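# Set the petri dish on the mat as drawn

## Task

Place the petri dish so that it sits at rest with the orientation shown in the reference image "manual", lying entirely within the mat, with no other object on the mat and nothing tipped over.

## Robot and tools

Robot: two arms, left_arm and right_arm, each ending in a two-finger gripper. In the scene frame the origin is at table height, halfway between the nominal arm bases. +z points up, +x points out over the table, and left_arm is on the +y side. Image left and right do not match arm names. Calibrated bases: left_arm at (+0.010, +0.272, +0.013) m with quat_wxyz (+1.000, 0, 0, +0.018); right_arm at (+0.002, -0.332, +0.013) m with quat_wxyz (+1.000, 0, 0, +0.021). Every hand pose, hand target and wrist-camera pose is given in that arm's own base frame. Fixed cameras and the table use the scene frame. A camera stand sits behind the arms. Loose objects may sometimes get a brief push.

Gripper: the fingers point along the gripper's +z axis and close along its y axis. end_effector_position is the point between the finger pads, about 5 mm short of the tips. Opening runs from -1 (closed) to +1 (fully open, 0.070 m). A full close takes about 1.0 s or more. grip_measured reports the measured opening on the same scale. To hold something, keep commanding about 0.05 below the reading at first contact for full force; a smaller gap grips more gently.

Row layout, shared by execute_actions and move: 16 numbers. The first 8 are left_arm: x, y, z (metres, absolute position in the left base frame), then qw, qx, qy, qz (absolute orientation, w first), then opening. The last 8 are the same for right_arm in its own base frame. Both arms are always included. An arm that should stay put gets its last reported pose and wanted opening repeated. Hold a fixed quaternion in every row, because reported ones drift. Sending 0 as an opening is a real command.

execute_actions(actions, cameras): actions is a list of up to 15 actions. Each action is a list of up to 15 rows, one per 1/30 s step. A short table repeats its last row. A target more than 0.6 m from the gripper's current position along any of its axes gets the action refused. An empty actions list returns the state with all cameras. cameras is a list of names, ["all"] or [].

move(target, speed, blend, opening_speed, grip_force, blocking, cameras): target is one 16-number row or a list of up to 15 rows, all absolute poses with no 0.6 m rule. The gripper travels in straight lines from its current Hand target, and all arms finish together within 10 s. speed is in m/s, from 0.002 to 2.2 (default 0.25); rotation is limited to twice that in rad/s. It can be one value or one per target. blend (m) rounds corners in a list; 0 means stop at each one. opening_speed is the rate of opening change per second on the -1..1 scale, at least 0.2. grip_force is the newtons per pad, 5 to 20, one value or one per arm; it persists. blocking=false returns after about 0.5 s, and a new move replaces a running one. A changed opening in a later list target is applied after all arms come to rest there. Paths do not avoid obstacles or the other arm. Faster moves lag more and hit harder. Keep paths away from an arm's own base.

wait(seconds 0 to 10, cameras): let the scene run with commands held. stop(cameras): brakes a running move. zoom_image(camera, region [x0,y0,x1,y1] in pixels, at most 504 by 504): a closer look at the newest image from one camera. show_instructions(): shows the reference image(s). finished_scene(scene): ends the current scene; give its number. This is final.

Results: the state of each arm gives end_effector_position and end_effector_quat_wxyz in its base frame, Hand target (where the arm is headed next), Tool commands, grip_measured, Joint positions (the last is the finger opening in m) and joint torques. A move adds a "move:" line with its ending: done (within 3 mm and 2 degrees), off_target, moving, held or fault. It also shows limits: paced means the pose was clipped, held means steps were withheld. Neither done nor off_target proves there is no contact. Each step clips orientation to within 32 degrees of the measured one, so large turns need several actions. Reported poses can be a few cm off, more at long reach.

Cameras: cam_head_left, cam_head_right, cam_high, cam_low (504x504), cam_left_wrist, cam_right_wrist (896x504). Calibrations are given but may be slightly off.

Avoid: dropping the dish or letting it go while it is moving; fast impacts on the table or fixed objects; anything falling or being left off the table; arms hitting each other or one gripper closing on the other's fingers. The clearance check may hold a move back. Avoid torque faults: contact torque at the limit (waist, shoulder, elbow 21.1 N m; wrist joints 7.36 N m, with wrist motors giving only about 4 N m) stops the arm for 10 s. Avoid long stretched holds or pushing toward unreachable poses, which heat motors. At 65 °C a MOTOR HOT line appears; at 80 °C that arm goes limp. Joint ranges (rad): waist -2.618 to 2.618, shoulder 0.000 to 3.140, elbow -2.967 to 0.000, forearm roll -1.745 to 1.745, wrist pitch -1.220 to 1.220, wrist roll -2.094 to 2.094.

Each tool is called after ">>>" by a JSON object that holds its "fn" and its "kwargs".

Reference images:

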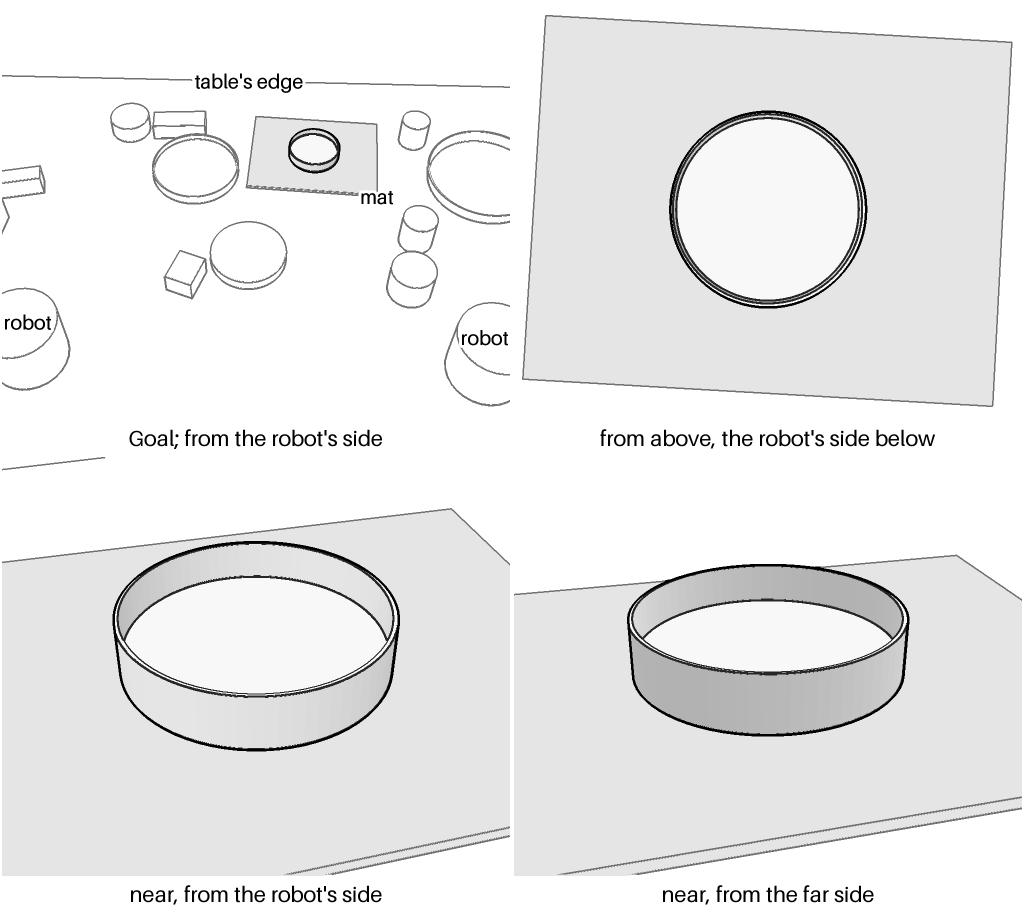

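## Session

>>> {"fn": "execute_actions", "kwargs": {"actions": []}}

Scene clock: 0.00 s.
left_arm: end_effector_position=(+0.5041, -0.2268, +0.3027) grip_measured=+1.00 end_effector_quat_wxyz=(+0.351, +0.160, +0.774, -0.502) | right_arm: end_effector_position=(-0.0001, +0.2623, +0.1677) grip_measured=+0.99 end_effector_quat_wxyz=(+0.140, -0.554, +0.774, +0.273)
Joint positions: left_arm=[-0.07 2.068 -1.914 -1.323 1.093 0.76 0.07] | right_arm=[1.429 1.026 -0.705 0.248 0.749 0.056 0.069]
Joint torques (N m): no reading
Hand target: left_arm +0.5041, -0.2268, +0.3027; +0.351, +0.160, +0.774, -0.502 | right_arm -0.0001, +0.2623, +0.1677; +0.140, -0.554, +0.774, +0.273
Tool commands: left_gripper/opening=+1.0 right_gripper/opening=+1.0

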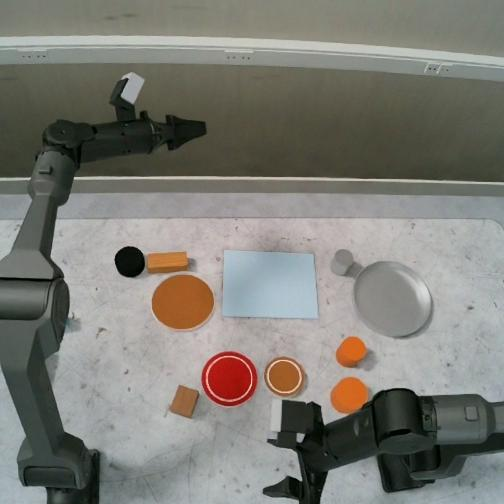

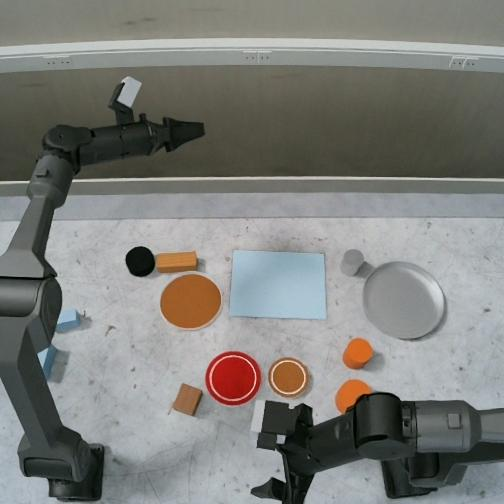

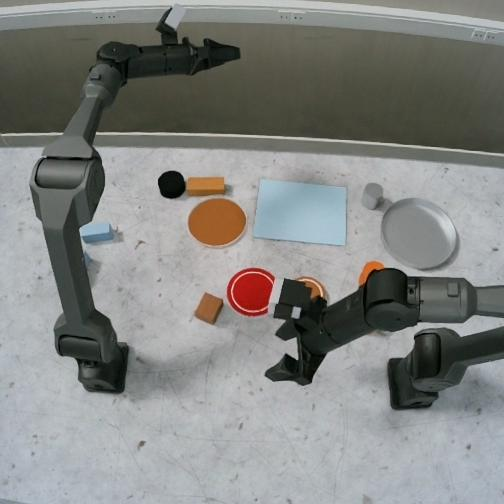

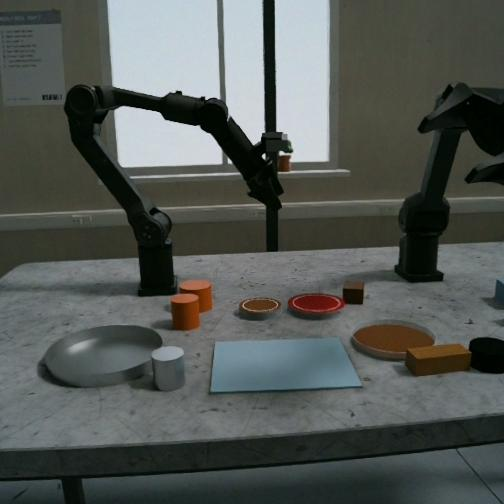

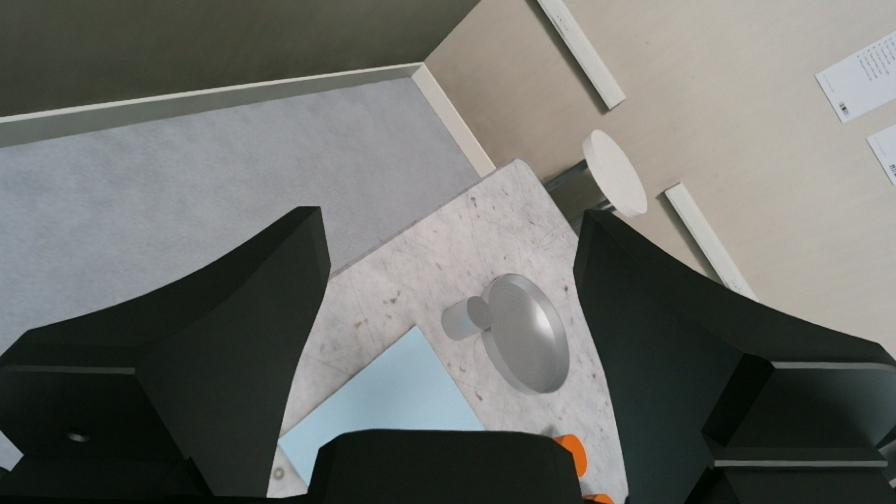

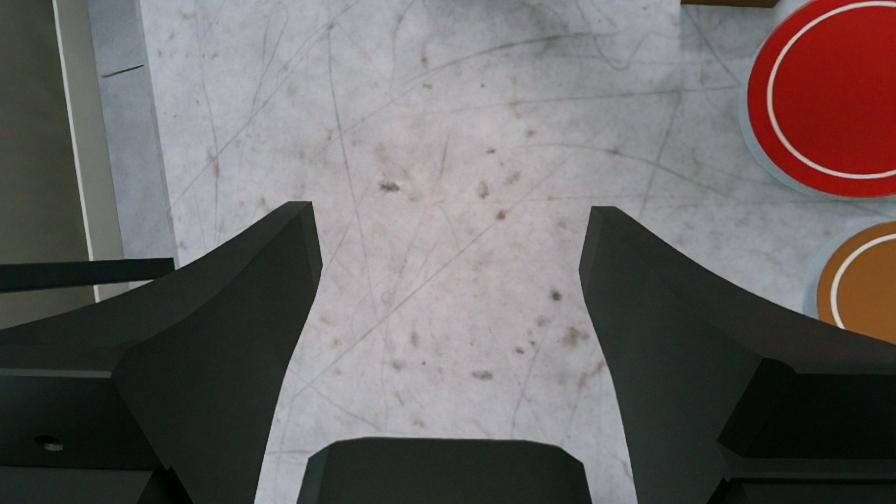

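>>> {"fn": "zoom_image", "kwargs": {"camera": "cam_head_right", "region": [190, 330, 330, 430]}}

>>> {"fn": "zoom_image", "kwargs": {"camera": "cam_low", "region": [150, 270, 370, 400]}}

>>> {"fn": "zoom_image", "kwargs": {"camera": "cam_head_left", "region": [100, 230, 380, 430]}}

Scaled by 3.600.

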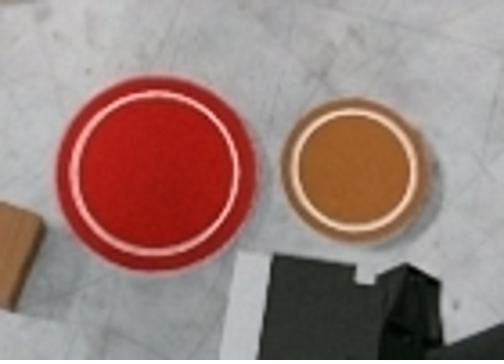

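Scaled by 2.291.

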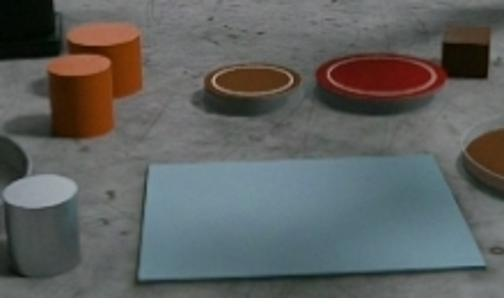

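Scaled by 1.800.

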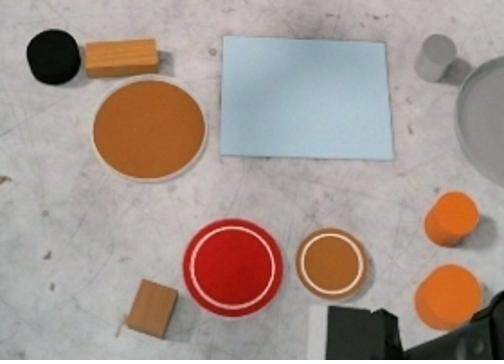

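>>> {"fn": "zoom_image", "kwargs": {"camera": "cam_low", "region": [230, 285, 350, 330]}}

>>> {"fn": "zoom_image", "kwargs": {"camera": "cam_head_left", "region": [255, 345, 315, 405]}}

>>> {"fn": "zoom_image", "kwargs": {"camera": "cam_low", "region": [340, 300, 450, 380]}}

Scaled by 4.200.

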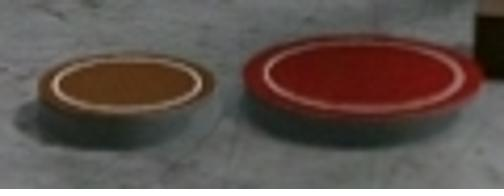

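Scaled by 8.400.

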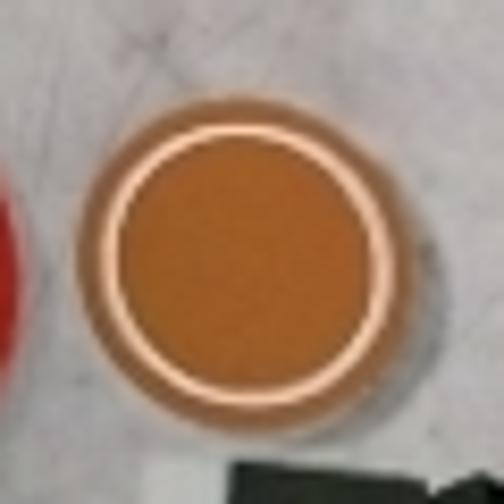

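Scaled by 4.582.

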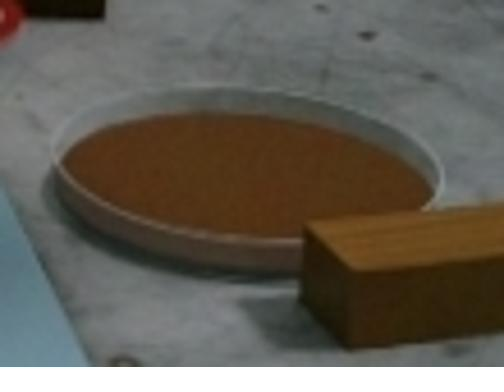

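>>> {"fn": "move", "kwargs": {"target": [0.5041,-0.2268,0.3027,0.351,0.160,0.774,-0.502,1,0.1405,0.1683,0.11,0,-0.424,0.906,0,1], "cameras": ["cam_right_wrist","cam_head_left","cam_head_right"]}}

Scene clock: 100.57 s.
left_arm: end_effector_position=(+0.5041, -0.2268, +0.3026) grip_measured=+1.00 end_effector_quat_wxyz=(+0.351, +0.160, +0.774, -0.502) | right_arm: end_effector_position=(+0.1408, +0.1681, +0.1099) grip_measured=+0.99 end_effector_quat_wxyz=(+0.000, -0.423, +0.906, +0.000)
Joint positions: left_arm=[-0.07 2.068 -1.914 -1.321 1.093 0.759 0.07] | right_arm=[0.874 1.363 -0.883 -0.001 1.179 0 0.069]
Joint torques (N m): left_arm=[-0.1 -15.81 -3.75 -0.55 -0.18 -0.02] | right_arm=[0.89 -3.3 -4.63 0.01 -0.02 0.04]
Hand target: left_arm +0.5041, -0.2268, +0.3027; +0.351, +0.160, +0.774, -0.502 | right_arm +0.1405, +0.1683, +0.1100; +0.000, -0.424, +0.906, +0.000
Off the commanded pose: left_arm 0.000 m, 0 deg | right_arm 0.000 m, 0 deg.
move: done
camera_calibration:
cam_right_wrist: T_world_to_cam=[[0.766641, -0.641458, -0.0281496, 0.00459302], [-0.507624, -0.632368, 0.585175, 0.112102], [-0.393166, -0.43433, -0.810419, 0.337554], [0, 0, 0, 1]] pos_world=[0.1861, 0.220446, 0.20809]
Images, in order (width x height): cam_head_left 504x504, cam_head_right 504x504, cam_right_wrist 896x504.

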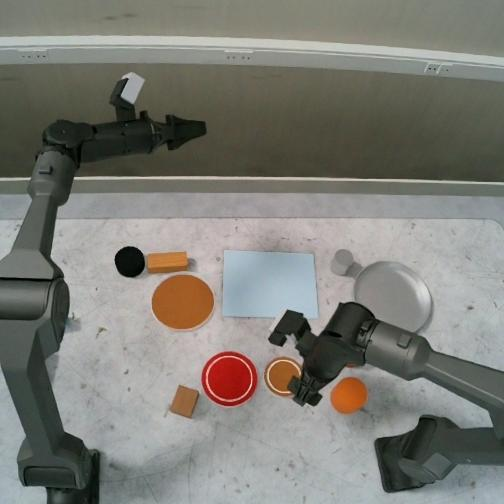

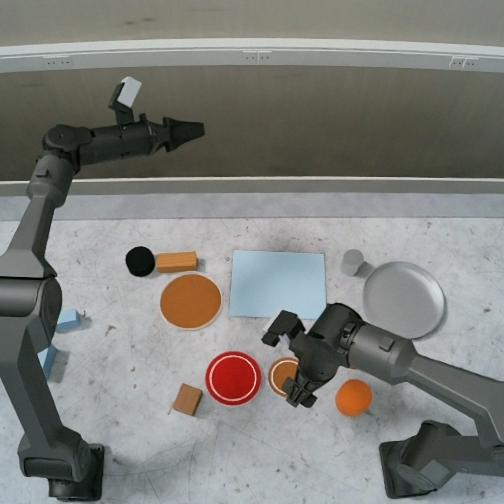

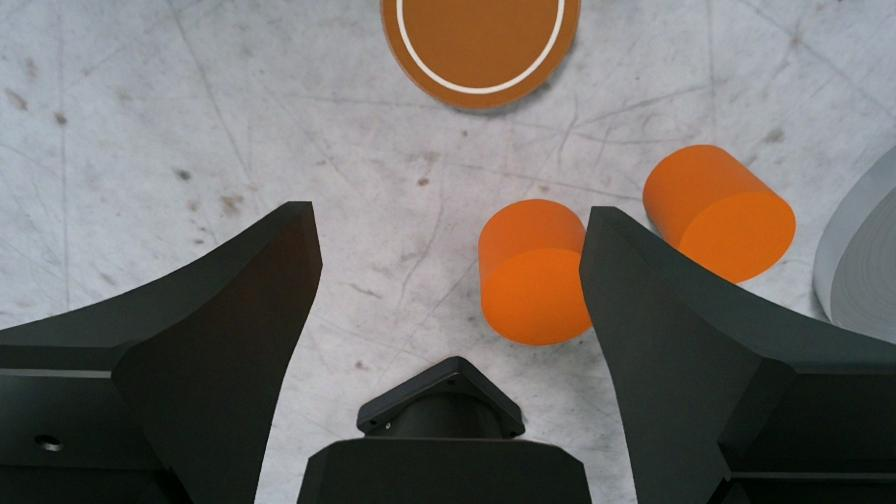

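>>> {"fn": "move", "kwargs": {"target": [0.5041,-0.2268,0.3027,0.351,0.160,0.774,-0.502,1,0.185,0.211,0.11,0,-0.424,0.906,0,1], "cameras": ["cam_right_wrist"]}}

Scene clock: 112.13 s.
left_arm: end_effector_position=(+0.5041, -0.2268, +0.3026) grip_measured=+1.00 end_effector_quat_wxyz=(+0.351, +0.160, +0.774, -0.502) | right_arm: end_effector_position=(+0.1852, +0.2112, +0.1099) grip_measured=+0.99 end_effector_quat_wxyz=(+0.000, -0.424, +0.906, +0.000)
Joint positions: left_arm=[-0.07 2.068 -1.914 -1.321 1.093 0.759 0.07] | right_arm=[0.851 1.577 -1.106 -0.001 1.187 -0.024 0.069]
Joint torques (N m): left_arm=[-0.24 -16.9 -3.75 -0.55 -0.17 -0.02] | right_arm=[0.11 -4.99 -4.41 -0.08 0.06 0.08]
Hand target: left_arm +0.5041, -0.2268, +0.3027; +0.351, +0.160, +0.774, -0.502 | right_arm +0.1850, +0.2110, +0.1100; +0.000, -0.424, +0.906, +0.000
Off the commanded pose: left_arm 0.000 m, 0 deg | right_arm 0.000 m, 0 deg.
move: done
camera_calibration:
cam_right_wrist: T_world_to_cam=[[0.767454, -0.640485, -0.0281482, -0.00208708], [-0.507235, -0.633469, 0.58432, 0.162117], [-0.392079, -0.434161, -0.811035, 0.373568], [0, 0, 0, 1]] pos_world=[0.230302, 0.263548, 0.20819]
Images, in order (width x height): cam_right_wrist 896x504.

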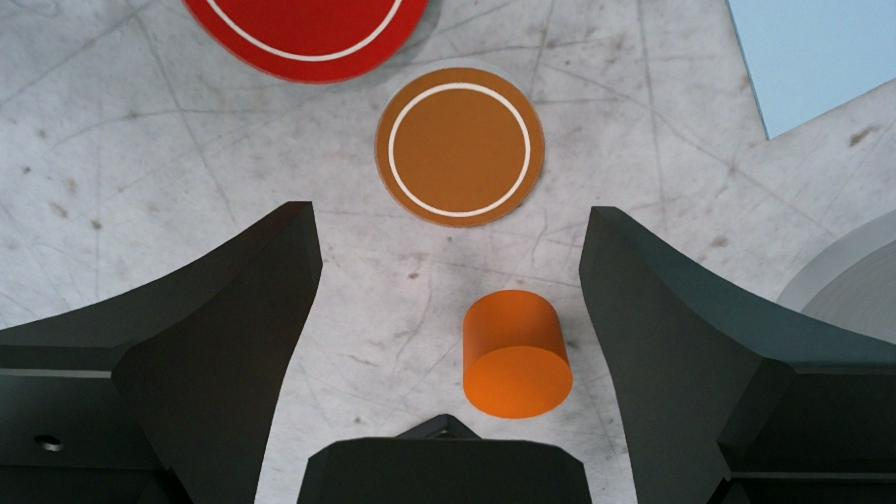

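>>> {"fn": "move", "kwargs": {"target": [[0.5041,-0.2268,0.3027,0.351,0.160,0.774,-0.502,1,0.1480,0.1645,0.06,0,-0.424,0.906,0,1],[0.5041,-0.2268,0.3027,0.351,0.160,0.774,-0.502,1,0.1480,0.1645,0.001,0,-0.424,0.906,0,1]], "speed": [0.25,0.1], "blend": 0.02, "cameras": ["cam_right_wrist","cam_low"]}}

Scene clock: 126.80 s.
left_arm: end_effector_position=(+0.5041, -0.2268, +0.3026) grip_measured=+1.00 end_effector_quat_wxyz=(+0.351, +0.160, +0.774, -0.502) | right_arm: end_effector_position=(+0.1477, +0.1642, +0.0005) grip_measured=+0.99 end_effector_quat_wxyz=(-0.001, -0.424, +0.906, +0.000)
Joint positions: left_arm=[-0.07 2.068 -1.914 -1.321 1.093 0.759 0.07] | right_arm=[0.839 1.601 -0.62 -0.001 0.678 -0.037 0.069]
Joint torques (N m): left_arm=[-0.29 -16.85 -3.7 -0.57 -0.17 0.01] | right_arm=[0.09 -4.15 -4.21 -0.01 0.04 0.04]
Hand target: left_arm +0.5041, -0.2268, +0.3027; +0.351, +0.160, +0.774, -0.502 | right_arm +0.1480, +0.1645, +0.0010; +0.000, -0.424, +0.906, +0.000
Off the commanded pose: left_arm 0.000 m, 0 deg | right_arm 0.001 m, 0 deg.
move: done
camera_calibration:
cam_right_wrist: T_world_to_cam=[[0.76745, -0.640481, -0.0283763, -0.00655911], [-0.506319, -0.632653, 0.585996, 0.176949], [-0.393272, -0.435355, -0.809817, 0.25014], [0, 0, 0, 1]] pos_world=[0.192999, 0.216646, 0.09869]
Images, in order (width x height): cam_low 504x504, cam_right_wrist 896x504.

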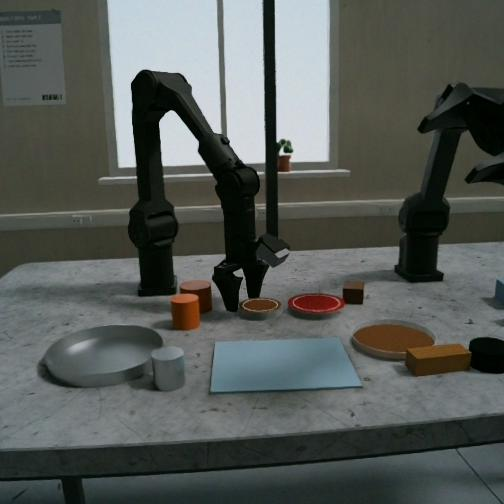

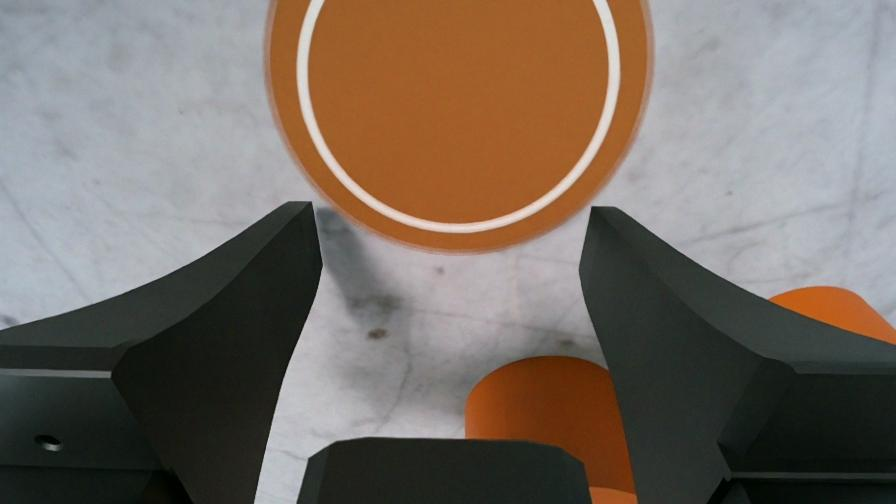

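>>> {"fn": "move", "kwargs": {"target": [[0.5041,-0.2268,0.3027,0.351,0.160,0.774,-0.502,1,0.1575,0.1735,-0.002,0,-0.424,0.906,0,1],[0.5041,-0.2268,0.3027,0.351,0.160,0.774,-0.502,1,0.1575,0.1735,-0.002,0,-0.424,0.906,0,0.7]], "speed": 0.08, "opening_speed": 0.3, "grip_force": 8, "cameras": ["cam_right_wrist"]}}

Scene clock: 138.13 s.
left_arm: end_effector_position=(+0.5041, -0.2268, +0.3026) grip_measured=+1.00 end_effector_quat_wxyz=(+0.351, +0.160, +0.774, -0.502) | right_arm: end_effector_position=(+0.1577, +0.1737, -0.0019) grip_measured=+0.96 end_effector_quat_wxyz=(+0.000, -0.424, +0.906, +0.000)
Joint positions: left_arm=[-0.07 2.068 -1.914 -1.321 1.093 0.759 0.07] | right_arm=[0.834 1.648 -0.667 -0.001 0.676 -0.042 0.069]
Joint torques (N m): left_arm=[-0.29 -16.89 -3.67 -0.58 -0.16 0.02] | right_arm=[0.2 -4.04 -2.55 -0.03 0.13 0.11]
Hand target: left_arm +0.5041, -0.2268, +0.3027; +0.351, +0.160, +0.774, -0.502 | right_arm +0.1575, +0.1735, -0.0020; +0.000, -0.424, +0.906, +0.000
Off the commanded pose: left_arm 0.000 m, 0 deg | right_arm 0.000 m, 0 deg.
grip_force (N): 8, 8
move: done
camera_calibration:
cam_right_wrist: T_world_to_cam=[[0.767546, -0.640369, -0.028309, -0.00824031], [-0.507185, -0.633732, 0.584078, 0.18975], [-0.391966, -0.433949, -0.811203, 0.255733], [0, 0, 0, 1]] pos_world=[0.202802, 0.225949, 0.0963898]
Images, in order (width x height): cam_right_wrist 896x504.

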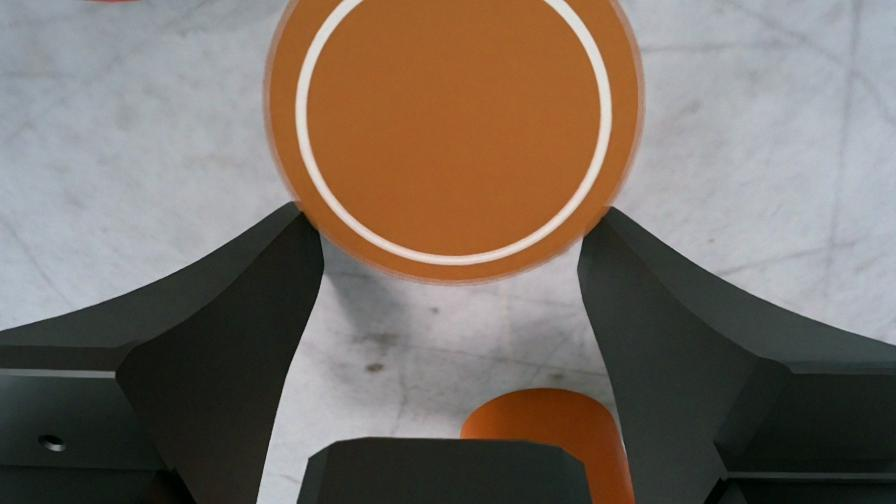

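>>> {"fn": "move", "kwargs": {"target": [0.5041,-0.2268,0.3027,0.351,0.160,0.774,-0.502,1,0.1575,0.1735,0.04,0,-0.424,0.906,0,0.7], "speed": 0.06, "grip_force": 12, "cameras": ["cam_right_wrist","cam_low"]}}

Scene clock: 142.67 s.
left_arm: end_effector_position=(+0.5041, -0.2268, +0.3026) grip_measured=+1.00 end_effector_quat_wxyz=(+0.351, +0.160, +0.774, -0.502) | right_arm: end_effector_position=(+0.1578, +0.1737, +0.0404) grip_measured=+0.70 end_effector_quat_wxyz=(+0.001, -0.424, +0.906, +0.000)
Joint positions: left_arm=[-0.07 2.068 -1.914 -1.321 1.093 0.759 0.07] | right_arm=[0.834 1.534 -0.749 -0.001 0.871 -0.042 0.06]
Joint torques (N m): left_arm=[-0.35 -16.86 -3.72 -0.59 -0.18 0.04] | right_arm=[0.71 -3.24 -3.43 -0.09 -0.1 0.2]
Hand target: left_arm +0.5041, -0.2268, +0.3027; +0.351, +0.160, +0.774, -0.502 | right_arm +0.1575, +0.1735, +0.0400; +0.000, -0.424, +0.906, +0.000
Off the commanded pose: left_arm 0.000 m, 0 deg | right_arm 0.001 m, 0 deg.
grip_force (N): 12, 12
move: done
camera_calibration:
cam_right_wrist: T_world_to_cam=[[0.767495, -0.640432, -0.0282534, -0.00702324], [-0.507556, -0.633997, 0.583468, 0.165206], [-0.391584, -0.433469, -0.811645, 0.290004], [0, 0, 0, 1]] pos_world=[0.202803, 0.22595, 0.13879]
Images, in order (width x height): cam_low 504x504, cam_right_wrist 896x504.

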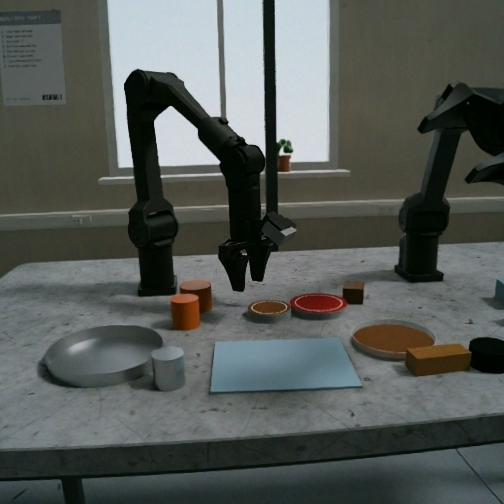

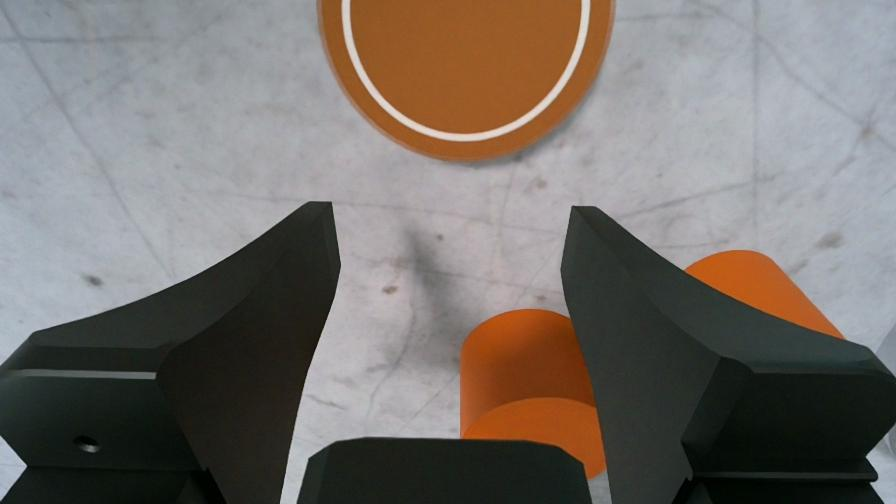

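>>> {"fn": "move", "kwargs": {"target": [[0.5041,-0.2268,0.3027,0.351,0.160,0.774,-0.502,1,0.1611,0.1709,0.039,0,-0.424,0.906,0,1],[0.5041,-0.2268,0.3027,0.351,0.160,0.774,-0.502,1,0.1611,0.1709,-0.004,0,-0.424,0.906,0,1],[0.5041,-0.2268,0.3027,0.351,0.160,0.774,-0.502,1,0.1751,0.1876,-0.004,0,-0.424,0.906,0,1],[0.5041,-0.2268,0.3027,0.351,0.160,0.774,-0.502,1,0.1751,0.1876,-0.004,0,-0.424,0.906,0,0.8]], "speed": 0.08, "opening_speed": 0.5, "grip_force": 6, "cameras": ["cam_right_wrist"]}}

Scene clock: 191.37 s.
left_arm: end_effector_position=(+0.5041, -0.2268, +0.3026) grip_measured=+1.00 end_effector_quat_wxyz=(+0.351, +0.160, +0.774, -0.502) | right_arm: end_effector_position=(+0.1753, +0.1876, -0.0040) grip_measured=+0.94 end_effector_quat_wxyz=(+0.000, -0.424, +0.906, +0.000)
Joint positions: left_arm=[-0.07 2.068 -1.914 -1.321 1.093 0.759 0.07] | right_arm=[0.82 1.718 -0.753 -0.001 0.693 -0.056 0.068]
Joint torques (N m): left_arm=[-0.27 -16.94 -3.65 -0.6 -0.16 0.04] | right_arm=[0.9 -5.07 -3.2 -0.06 0.04 0.2]
Hand target: left_arm +0.5041, -0.2268, +0.3027; +0.351, +0.160, +0.774, -0.502 | right_arm +0.1751, +0.1876, -0.0040; +0.000, -0.424, +0.906, +0.000
Off the commanded pose: left_arm 0.000 m, 0 deg | right_arm 0.000 m, 0 deg.
grip_force (N): 6, 6
move: done
camera_calibration:
cam_right_wrist: T_world_to_cam=[[0.767796, -0.640066, -0.0283766, -0.0128881], [-0.506719, -0.633751, 0.584462, 0.20859], [-0.392078, -0.434368, -0.810925, 0.267063], [0, 0, 0, 1]] pos_world=[0.220302, 0.239949, 0.0942898]
Images, in order (width x height): cam_right_wrist 896x504.

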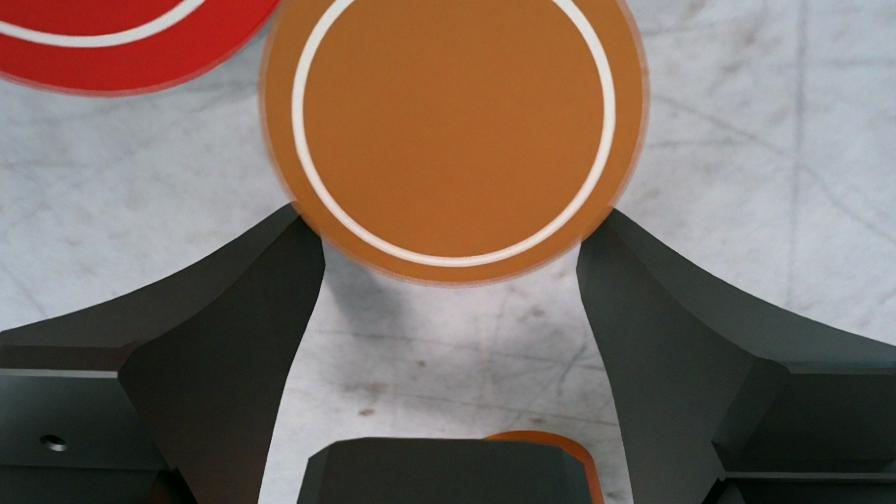

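>>> {"fn": "move", "kwargs": {"target": [0.5041,-0.2268,0.3027,0.351,0.160,0.774,-0.502,1,0.1751,0.1876,0.004,0,-0.424,0.906,0,0.8], "speed": 0.03, "cameras": ["cam_right_wrist"]}}

Scene clock: 195.40 s.
left_arm: end_effector_position=(+0.5041, -0.2268, +0.3026) grip_measured=+1.00 end_effector_quat_wxyz=(+0.351, +0.160, +0.774, -0.502) | right_arm: end_effector_position=(+0.1751, +0.1874, +0.0040) grip_measured=+0.80 end_effector_quat_wxyz=(+0.000, -0.424, +0.906, +0.000)
Joint positions: left_arm=[-0.07 2.068 -1.914 -1.321 1.093 0.759 0.07] | right_arm=[0.82 1.696 -0.765 -0.001 0.728 -0.056 0.063]
Joint torques (N m): left_arm=[-0.35 -16.88 -3.68 -0.62 -0.17 0.06] | right_arm=[0.87 -4.46 -4.01 -0.11 -0.06 0.08]
Hand target: left_arm +0.5041, -0.2268, +0.3027; +0.351, +0.160, +0.774, -0.502 | right_arm +0.1751, +0.1876, +0.0040; +0.000, -0.424, +0.906, +0.000
Off the commanded pose: left_arm 0.000 m, 0 deg | right_arm 0.000 m, 0 deg.
grip_force (N): 6, 6
move: done
camera_calibration:
cam_right_wrist: T_world_to_cam=[[0.767772, -0.640095, -0.0283504, -0.0127055], [-0.506437, -0.633369, 0.58512, 0.203573], [-0.392489, -0.434881, -0.810451, 0.273508], [0, 0, 0, 1]] pos_world=[0.220201, 0.239748, 0.10219]
Images, in order (width x height): cam_right_wrist 896x504.

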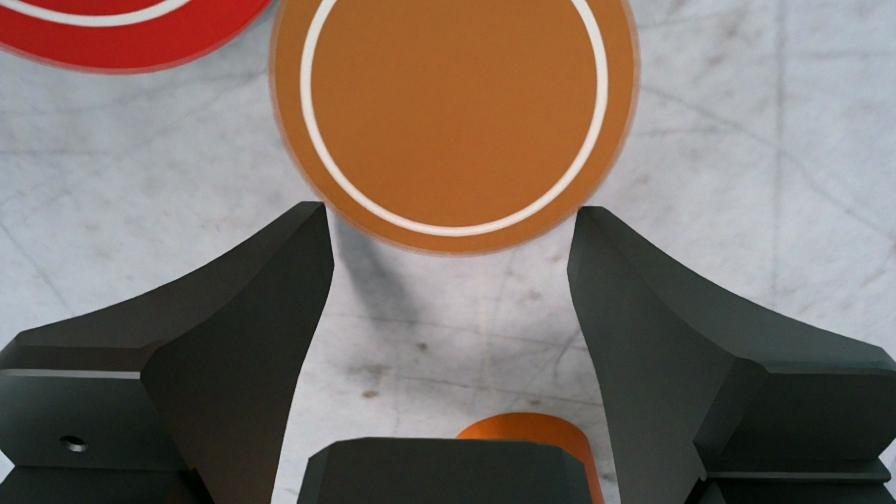

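>>> {"fn": "move", "kwargs": {"target": [[0.40,-0.30,0.2,0.289,0.503,0.794,-0.183,-1,0.158,0.172,0.05,0,-0.424,0.906,0,1],[0.2246,-0.3597,0.10,0.289,0.503,0.794,-0.183,-1,0.1607,0.1979,0.05,0.2113,-0.2113,0.9531,0.0468,1],[0.2246,-0.3597,0.003,0.289,0.503,0.794,-0.183,-1,0.1607,0.1979,-0.001,0.2113,-0.2113,0.9531,0.0468,1]], "speed": [0.3,0.3,0.12], "blend": 0.02, "cameras": ["cam_right_wrist","cam_left_wrist","cam_head_left","cam_low"]}}

Scene clock: 290.17 s.
left_arm: end_effector_position=(+0.2853, -0.3381, +0.1350) grip_measured=-1.00 end_effector_quat_wxyz=(+0.286, +0.505, +0.793, -0.185) | right_arm: end_effector_position=(+0.1605, +0.1942, +0.0504) grip_measured=+0.99 end_effector_quat_wxyz=(+0.180, -0.247, +0.952, +0.040)
Joint positions: left_arm=[-0.746 1.697 -1.145 -0.528 0.509 0.774 0] | right_arm=[1.056 1.361 -0.548 -0.381 0.564 0.844 0.069]
Joint torques (N m): left_arm=[-0.34 -9.57 -2.76 -0.23 -0.62 -0.05] | right_arm=[0.48 -2.3 -3.96 -0.13 -0.08 0.06]
Hand target: left_arm +0.2850, -0.3383, +0.1344; +0.286, +0.505, +0.793, -0.185 | right_arm +0.1603, +0.1938, +0.0500; +0.179, -0.247, +0.952, +0.040
Off the commanded pose: left_arm 0.147 m, 0 deg | right_arm 0.052 m, 5 deg.
grip_force (N): 6, 6
move: held (left_arm; a check stopped the path), off_target (right_arm; braked when a check withheld steps of left_arm); path passed 1 of 3 targets; limits=held
pose unreachable (left arm): on one or more control steps of this call, first in action 0 (counted from 0), this arm could not follow its commanded pose, so it was not sent that pose on those steps. It may still have moved: this result reports where it is.
cause: moving toward the commanded pose would bring a part of the arm too close to another arm (a part of this arm just beyond joint 6 (wrist roll) and a part of the right arm just beyond its joint 6 (wrist roll), 28 mm apart when this arm was first held).
camera_calibration:
cam_left_wrist: T_world_to_cam=[[-0.906233, -0.422773, 0.00225241, 0.115514], [-0.421723, 0.903582, -0.0754227, 0.434502], [0.0298514, -0.0693004, -0.997149, 0.227751], [0, 0, 0, 1]] pos_world=[0.281123, -0.327989, 0.259613]
cam_right_wrist: T_world_to_cam=[[0.492406, -0.870238, -0.0149202, 0.0923813], [-0.840415, -0.47985, 0.251887, 0.213899], [-0.226361, -0.111491, -0.967642, 0.226914], [0, 0, 0, 1]] pos_world=[0.185639, 0.208332, 0.167071]
Images, in order (width x height): cam_head_left 504x504, cam_low 504x504, cam_left_wrist 896x504, cam_right_wrist 896x504.

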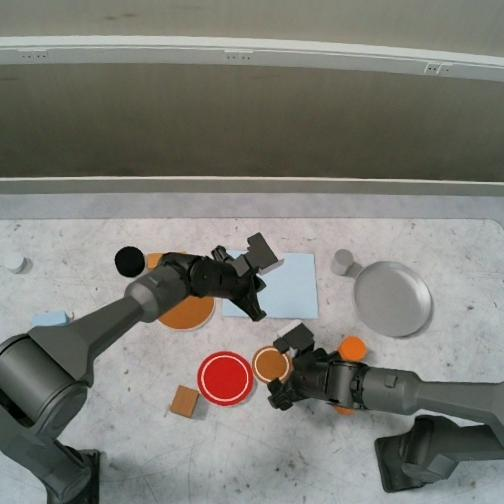

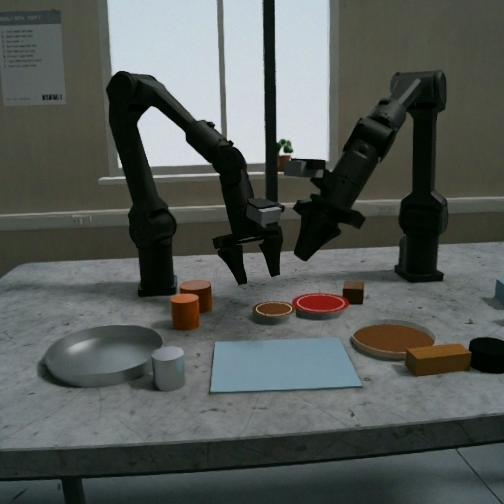

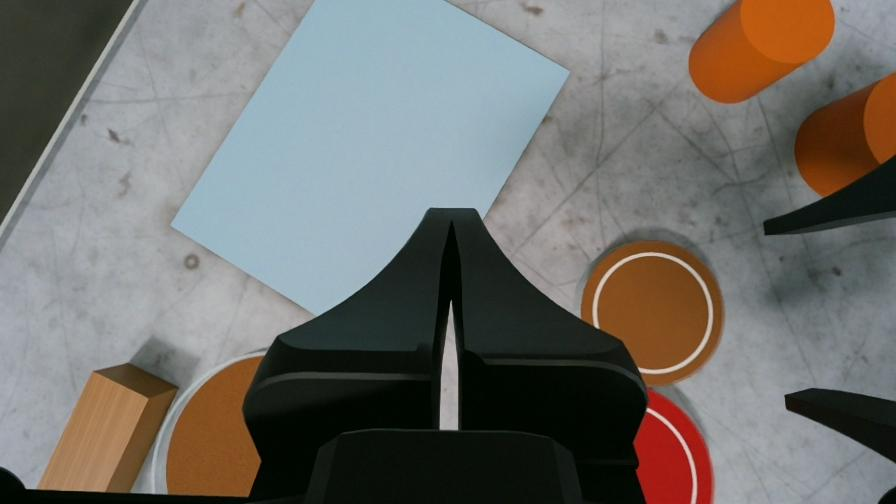

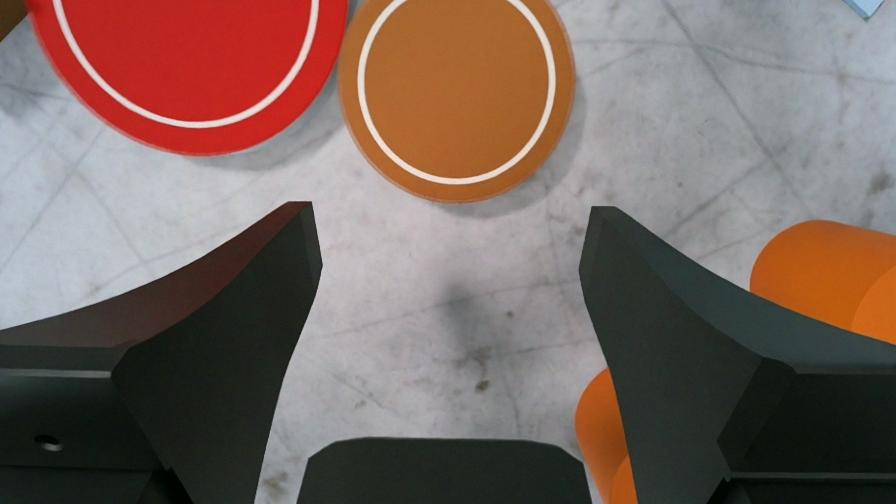

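>>> {"fn": "move", "kwargs": {"target": [[0.29,-0.33,0.11,0.390,0.4745,0.7495,-0.247,-1,0.1601,0.1965,0.03,0.2527,-0.2090,0.9430,0.0560,1],[0.226,-0.361,0.04,0.390,0.4745,0.7495,-0.247,-1,0.1601,0.1965,-0.001,0.2527,-0.2090,0.9430,0.0560,1],[0.224,-0.3612,0.002,0.390,0.4745,0.7495,-0.247,-1,0.1601,0.1965,-0.001,0.2527,-0.2090,0.9430,0.0560,1]], "speed": [0.25,0.2,0.1], "blend": 0.01, "cameras": ["cam_right_wrist","cam_left_wrist","cam_head_left","cam_low"]}}

Scene clock: 306.90 s.
left_arm: end_effector_position=(+0.2246, -0.3617, +0.0031) grip_measured=-1.00 end_effector_quat_wxyz=(+0.251, +0.527, +0.782, -0.219) | right_arm: end_effector_position=(+0.1601, +0.1966, -0.0008) grip_measured=+0.99 end_effector_quat_wxyz=(+0.253, -0.209, +0.943, +0.056)
Joint positions: left_arm=[-0.877 1.941 -0.869 -1.737 0.271 1.963 0] | right_arm=[1.192 1.542 -0.342 -1.409 0.354 2.083 0.069]
Joint torques (N m): left_arm=[0.53 -9.58 -1.39 -0.12 0.34 0.11] | right_arm=[0.78 -2.55 -2.76 -0.26 0.32 0.26]
Hand target: left_arm +0.2242, -0.3613, +0.0023; +0.250, +0.527, +0.782, -0.219 | right_arm +0.1601, +0.1965, -0.0010; +0.253, -0.209, +0.943, +0.056
Off the commanded pose: left_arm 0.001 m, 18 deg | right_arm 0.000 m, 0 deg.
joint sent to its limit (left arm) — joint 4 (forearm roll), lower limit. The joint targets are off in orientation, not in position.
grip_force (N): 6, 6
move: off_target (left_arm)
camera_calibration:
cam_left_wrist: T_world_to_cam=[[-0.93345, -0.35033, 0.0770765, 0.0829069], [-0.354846, 0.933276, -0.0554926, 0.416], [-0.0524929, -0.0791499, -0.99548, 0.11129], [0, 0, 0, 1]] pos_world=[0.230848, -0.35039, 0.127482]
cam_right_wrist: T_world_to_cam=[[0.435017, -0.900049, -0.0259137, 0.108997], [-0.89466, -0.435305, 0.100466, 0.227481], [-0.101704, -0.0205203, -0.994603, 0.139637], [0, 0, 0, 1]] pos_world=[0.170305, 0.199992, 0.118854]
Images, in order (width x height): cam_head_left 504x504, cam_low 504x504, cam_left_wrist 896x504, cam_right_wrist 896x504.

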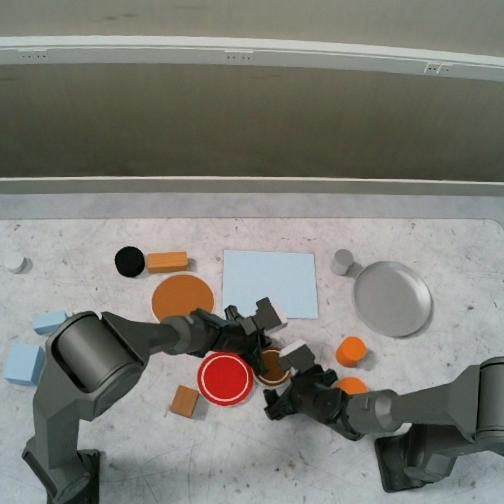

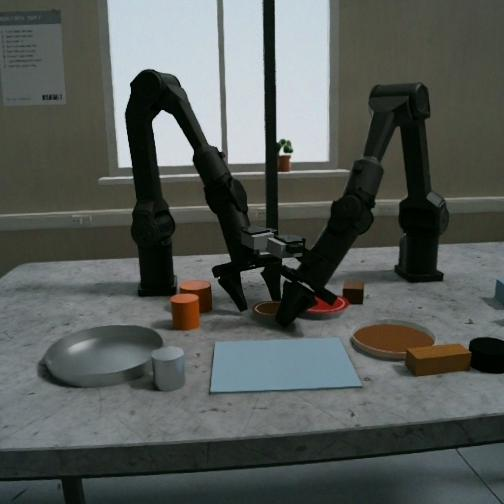

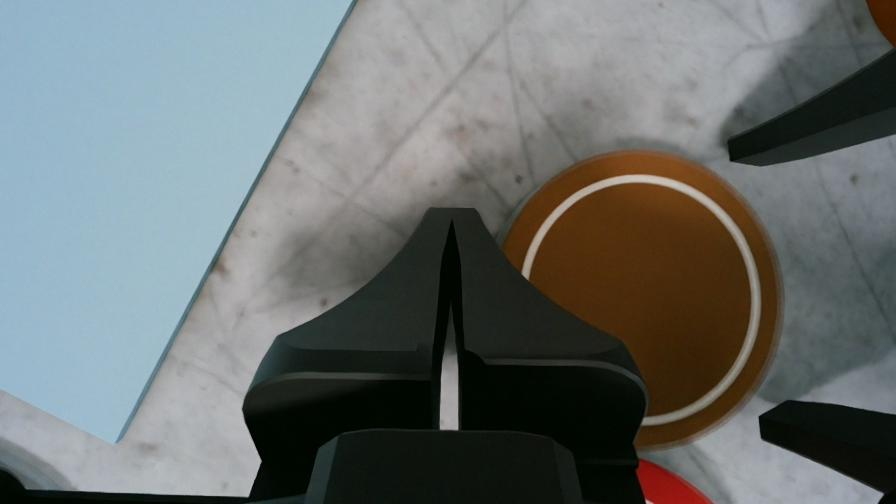

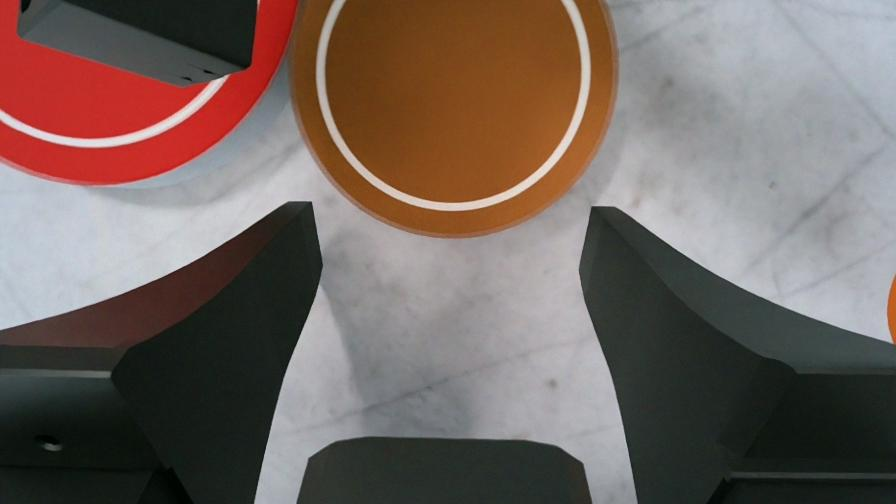

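>>> {"fn": "move", "kwargs": {"target": [[0.2215,-0.3627,0.002,0.251,0.527,0.782,-0.219,-1,0.1730,0.2025,-0.001,0.2527,-0.2090,0.9430,0.0560,1],[0.2215,-0.3627,0.002,0.251,0.527,0.782,-0.219,-1,0.1730,0.2025,-0.001,0.2527,-0.2090,0.9430,0.0560,0.7]], "speed": 0.06, "opening_speed": 0.5, "grip_force": 7, "cameras": ["cam_right_wrist","cam_left_wrist"]}}

Scene clock: 315.20 s.
left_arm: end_effector_position=(+0.2227, -0.3622, +0.0020) grip_measured=-1.00 end_effector_quat_wxyz=(+0.249, +0.527, +0.783, -0.217) | right_arm: end_effector_position=(+0.1726, +0.2021, -0.0014) grip_measured=+0.98 end_effector_quat_wxyz=(+0.252, -0.209, +0.943, +0.056)
Joint positions: left_arm=[-0.885 1.942 -0.869 -1.737 0.264 1.957 0] | right_arm=[1.136 1.574 -0.38 -1.426 0.33 2.048 0.069]
Joint torques (N m): left_arm=[-4.56 -4.43 0.46 0.04 2.47 -0.23] | right_arm=[-0.42 -3.96 -8.16 -0.7 0.91 0.21]
Hand target: left_arm +0.2216, -0.3627, +0.0021; +0.249, +0.528, +0.782, -0.218 | right_arm +0.1730, +0.2025, -0.0010; +0.253, -0.209, +0.943, +0.056
Off the commanded pose: left_arm 0.001 m, 0 deg | right_arm 0.001 m, 0 deg.
joint sent to its limit (left arm) — joint 4 (forearm roll), lower limit. The joint targets still meet the commanded pose.
grip_force (N): 7, 7
move: done
camera_calibration:
cam_left_wrist: T_world_to_cam=[[-0.933085, -0.351433, 0.0764636, 0.0805657], [-0.355639, 0.933255, -0.0505518, 0.415795], [-0.0535945, -0.0743626, -0.99579, 0.111996], [0, 0, 0, 1]] pos_world=[0.22905, -0.351401, 0.126384]
cam_right_wrist: T_world_to_cam=[[0.434781, -0.900192, -0.0248778, 0.108576], [-0.894615, -0.43492, 0.102514, 0.240973], [-0.103102, -0.022315, -0.99442, 0.140942], [0, 0, 0, 1]] pos_world=[0.182902, 0.205689, 0.118153]
Images, in order (width x height): cam_left_wrist 896x504, cam_right_wrist 896x504.

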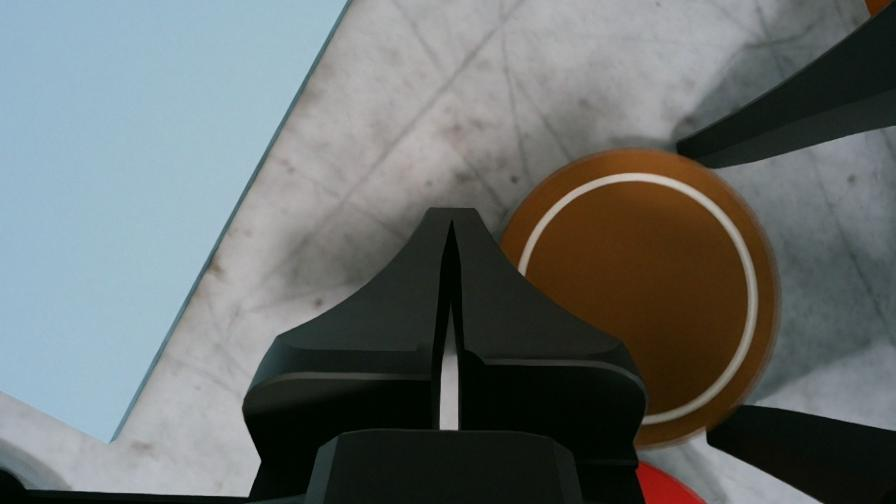

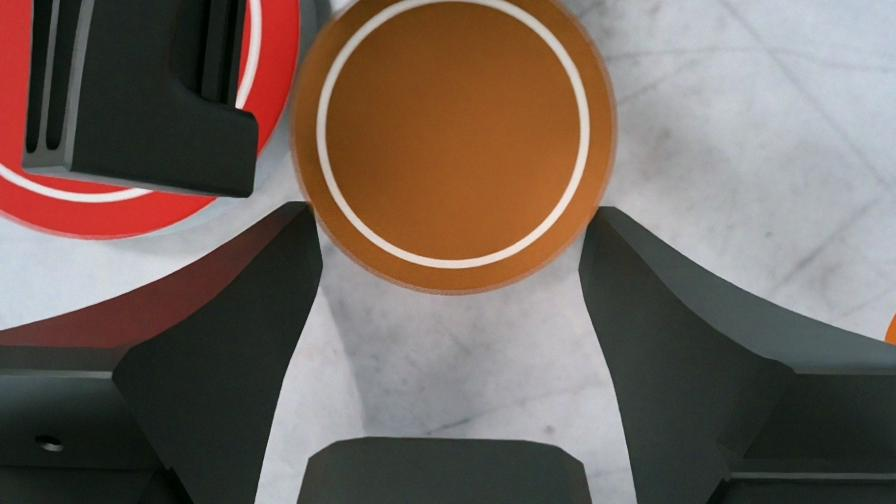

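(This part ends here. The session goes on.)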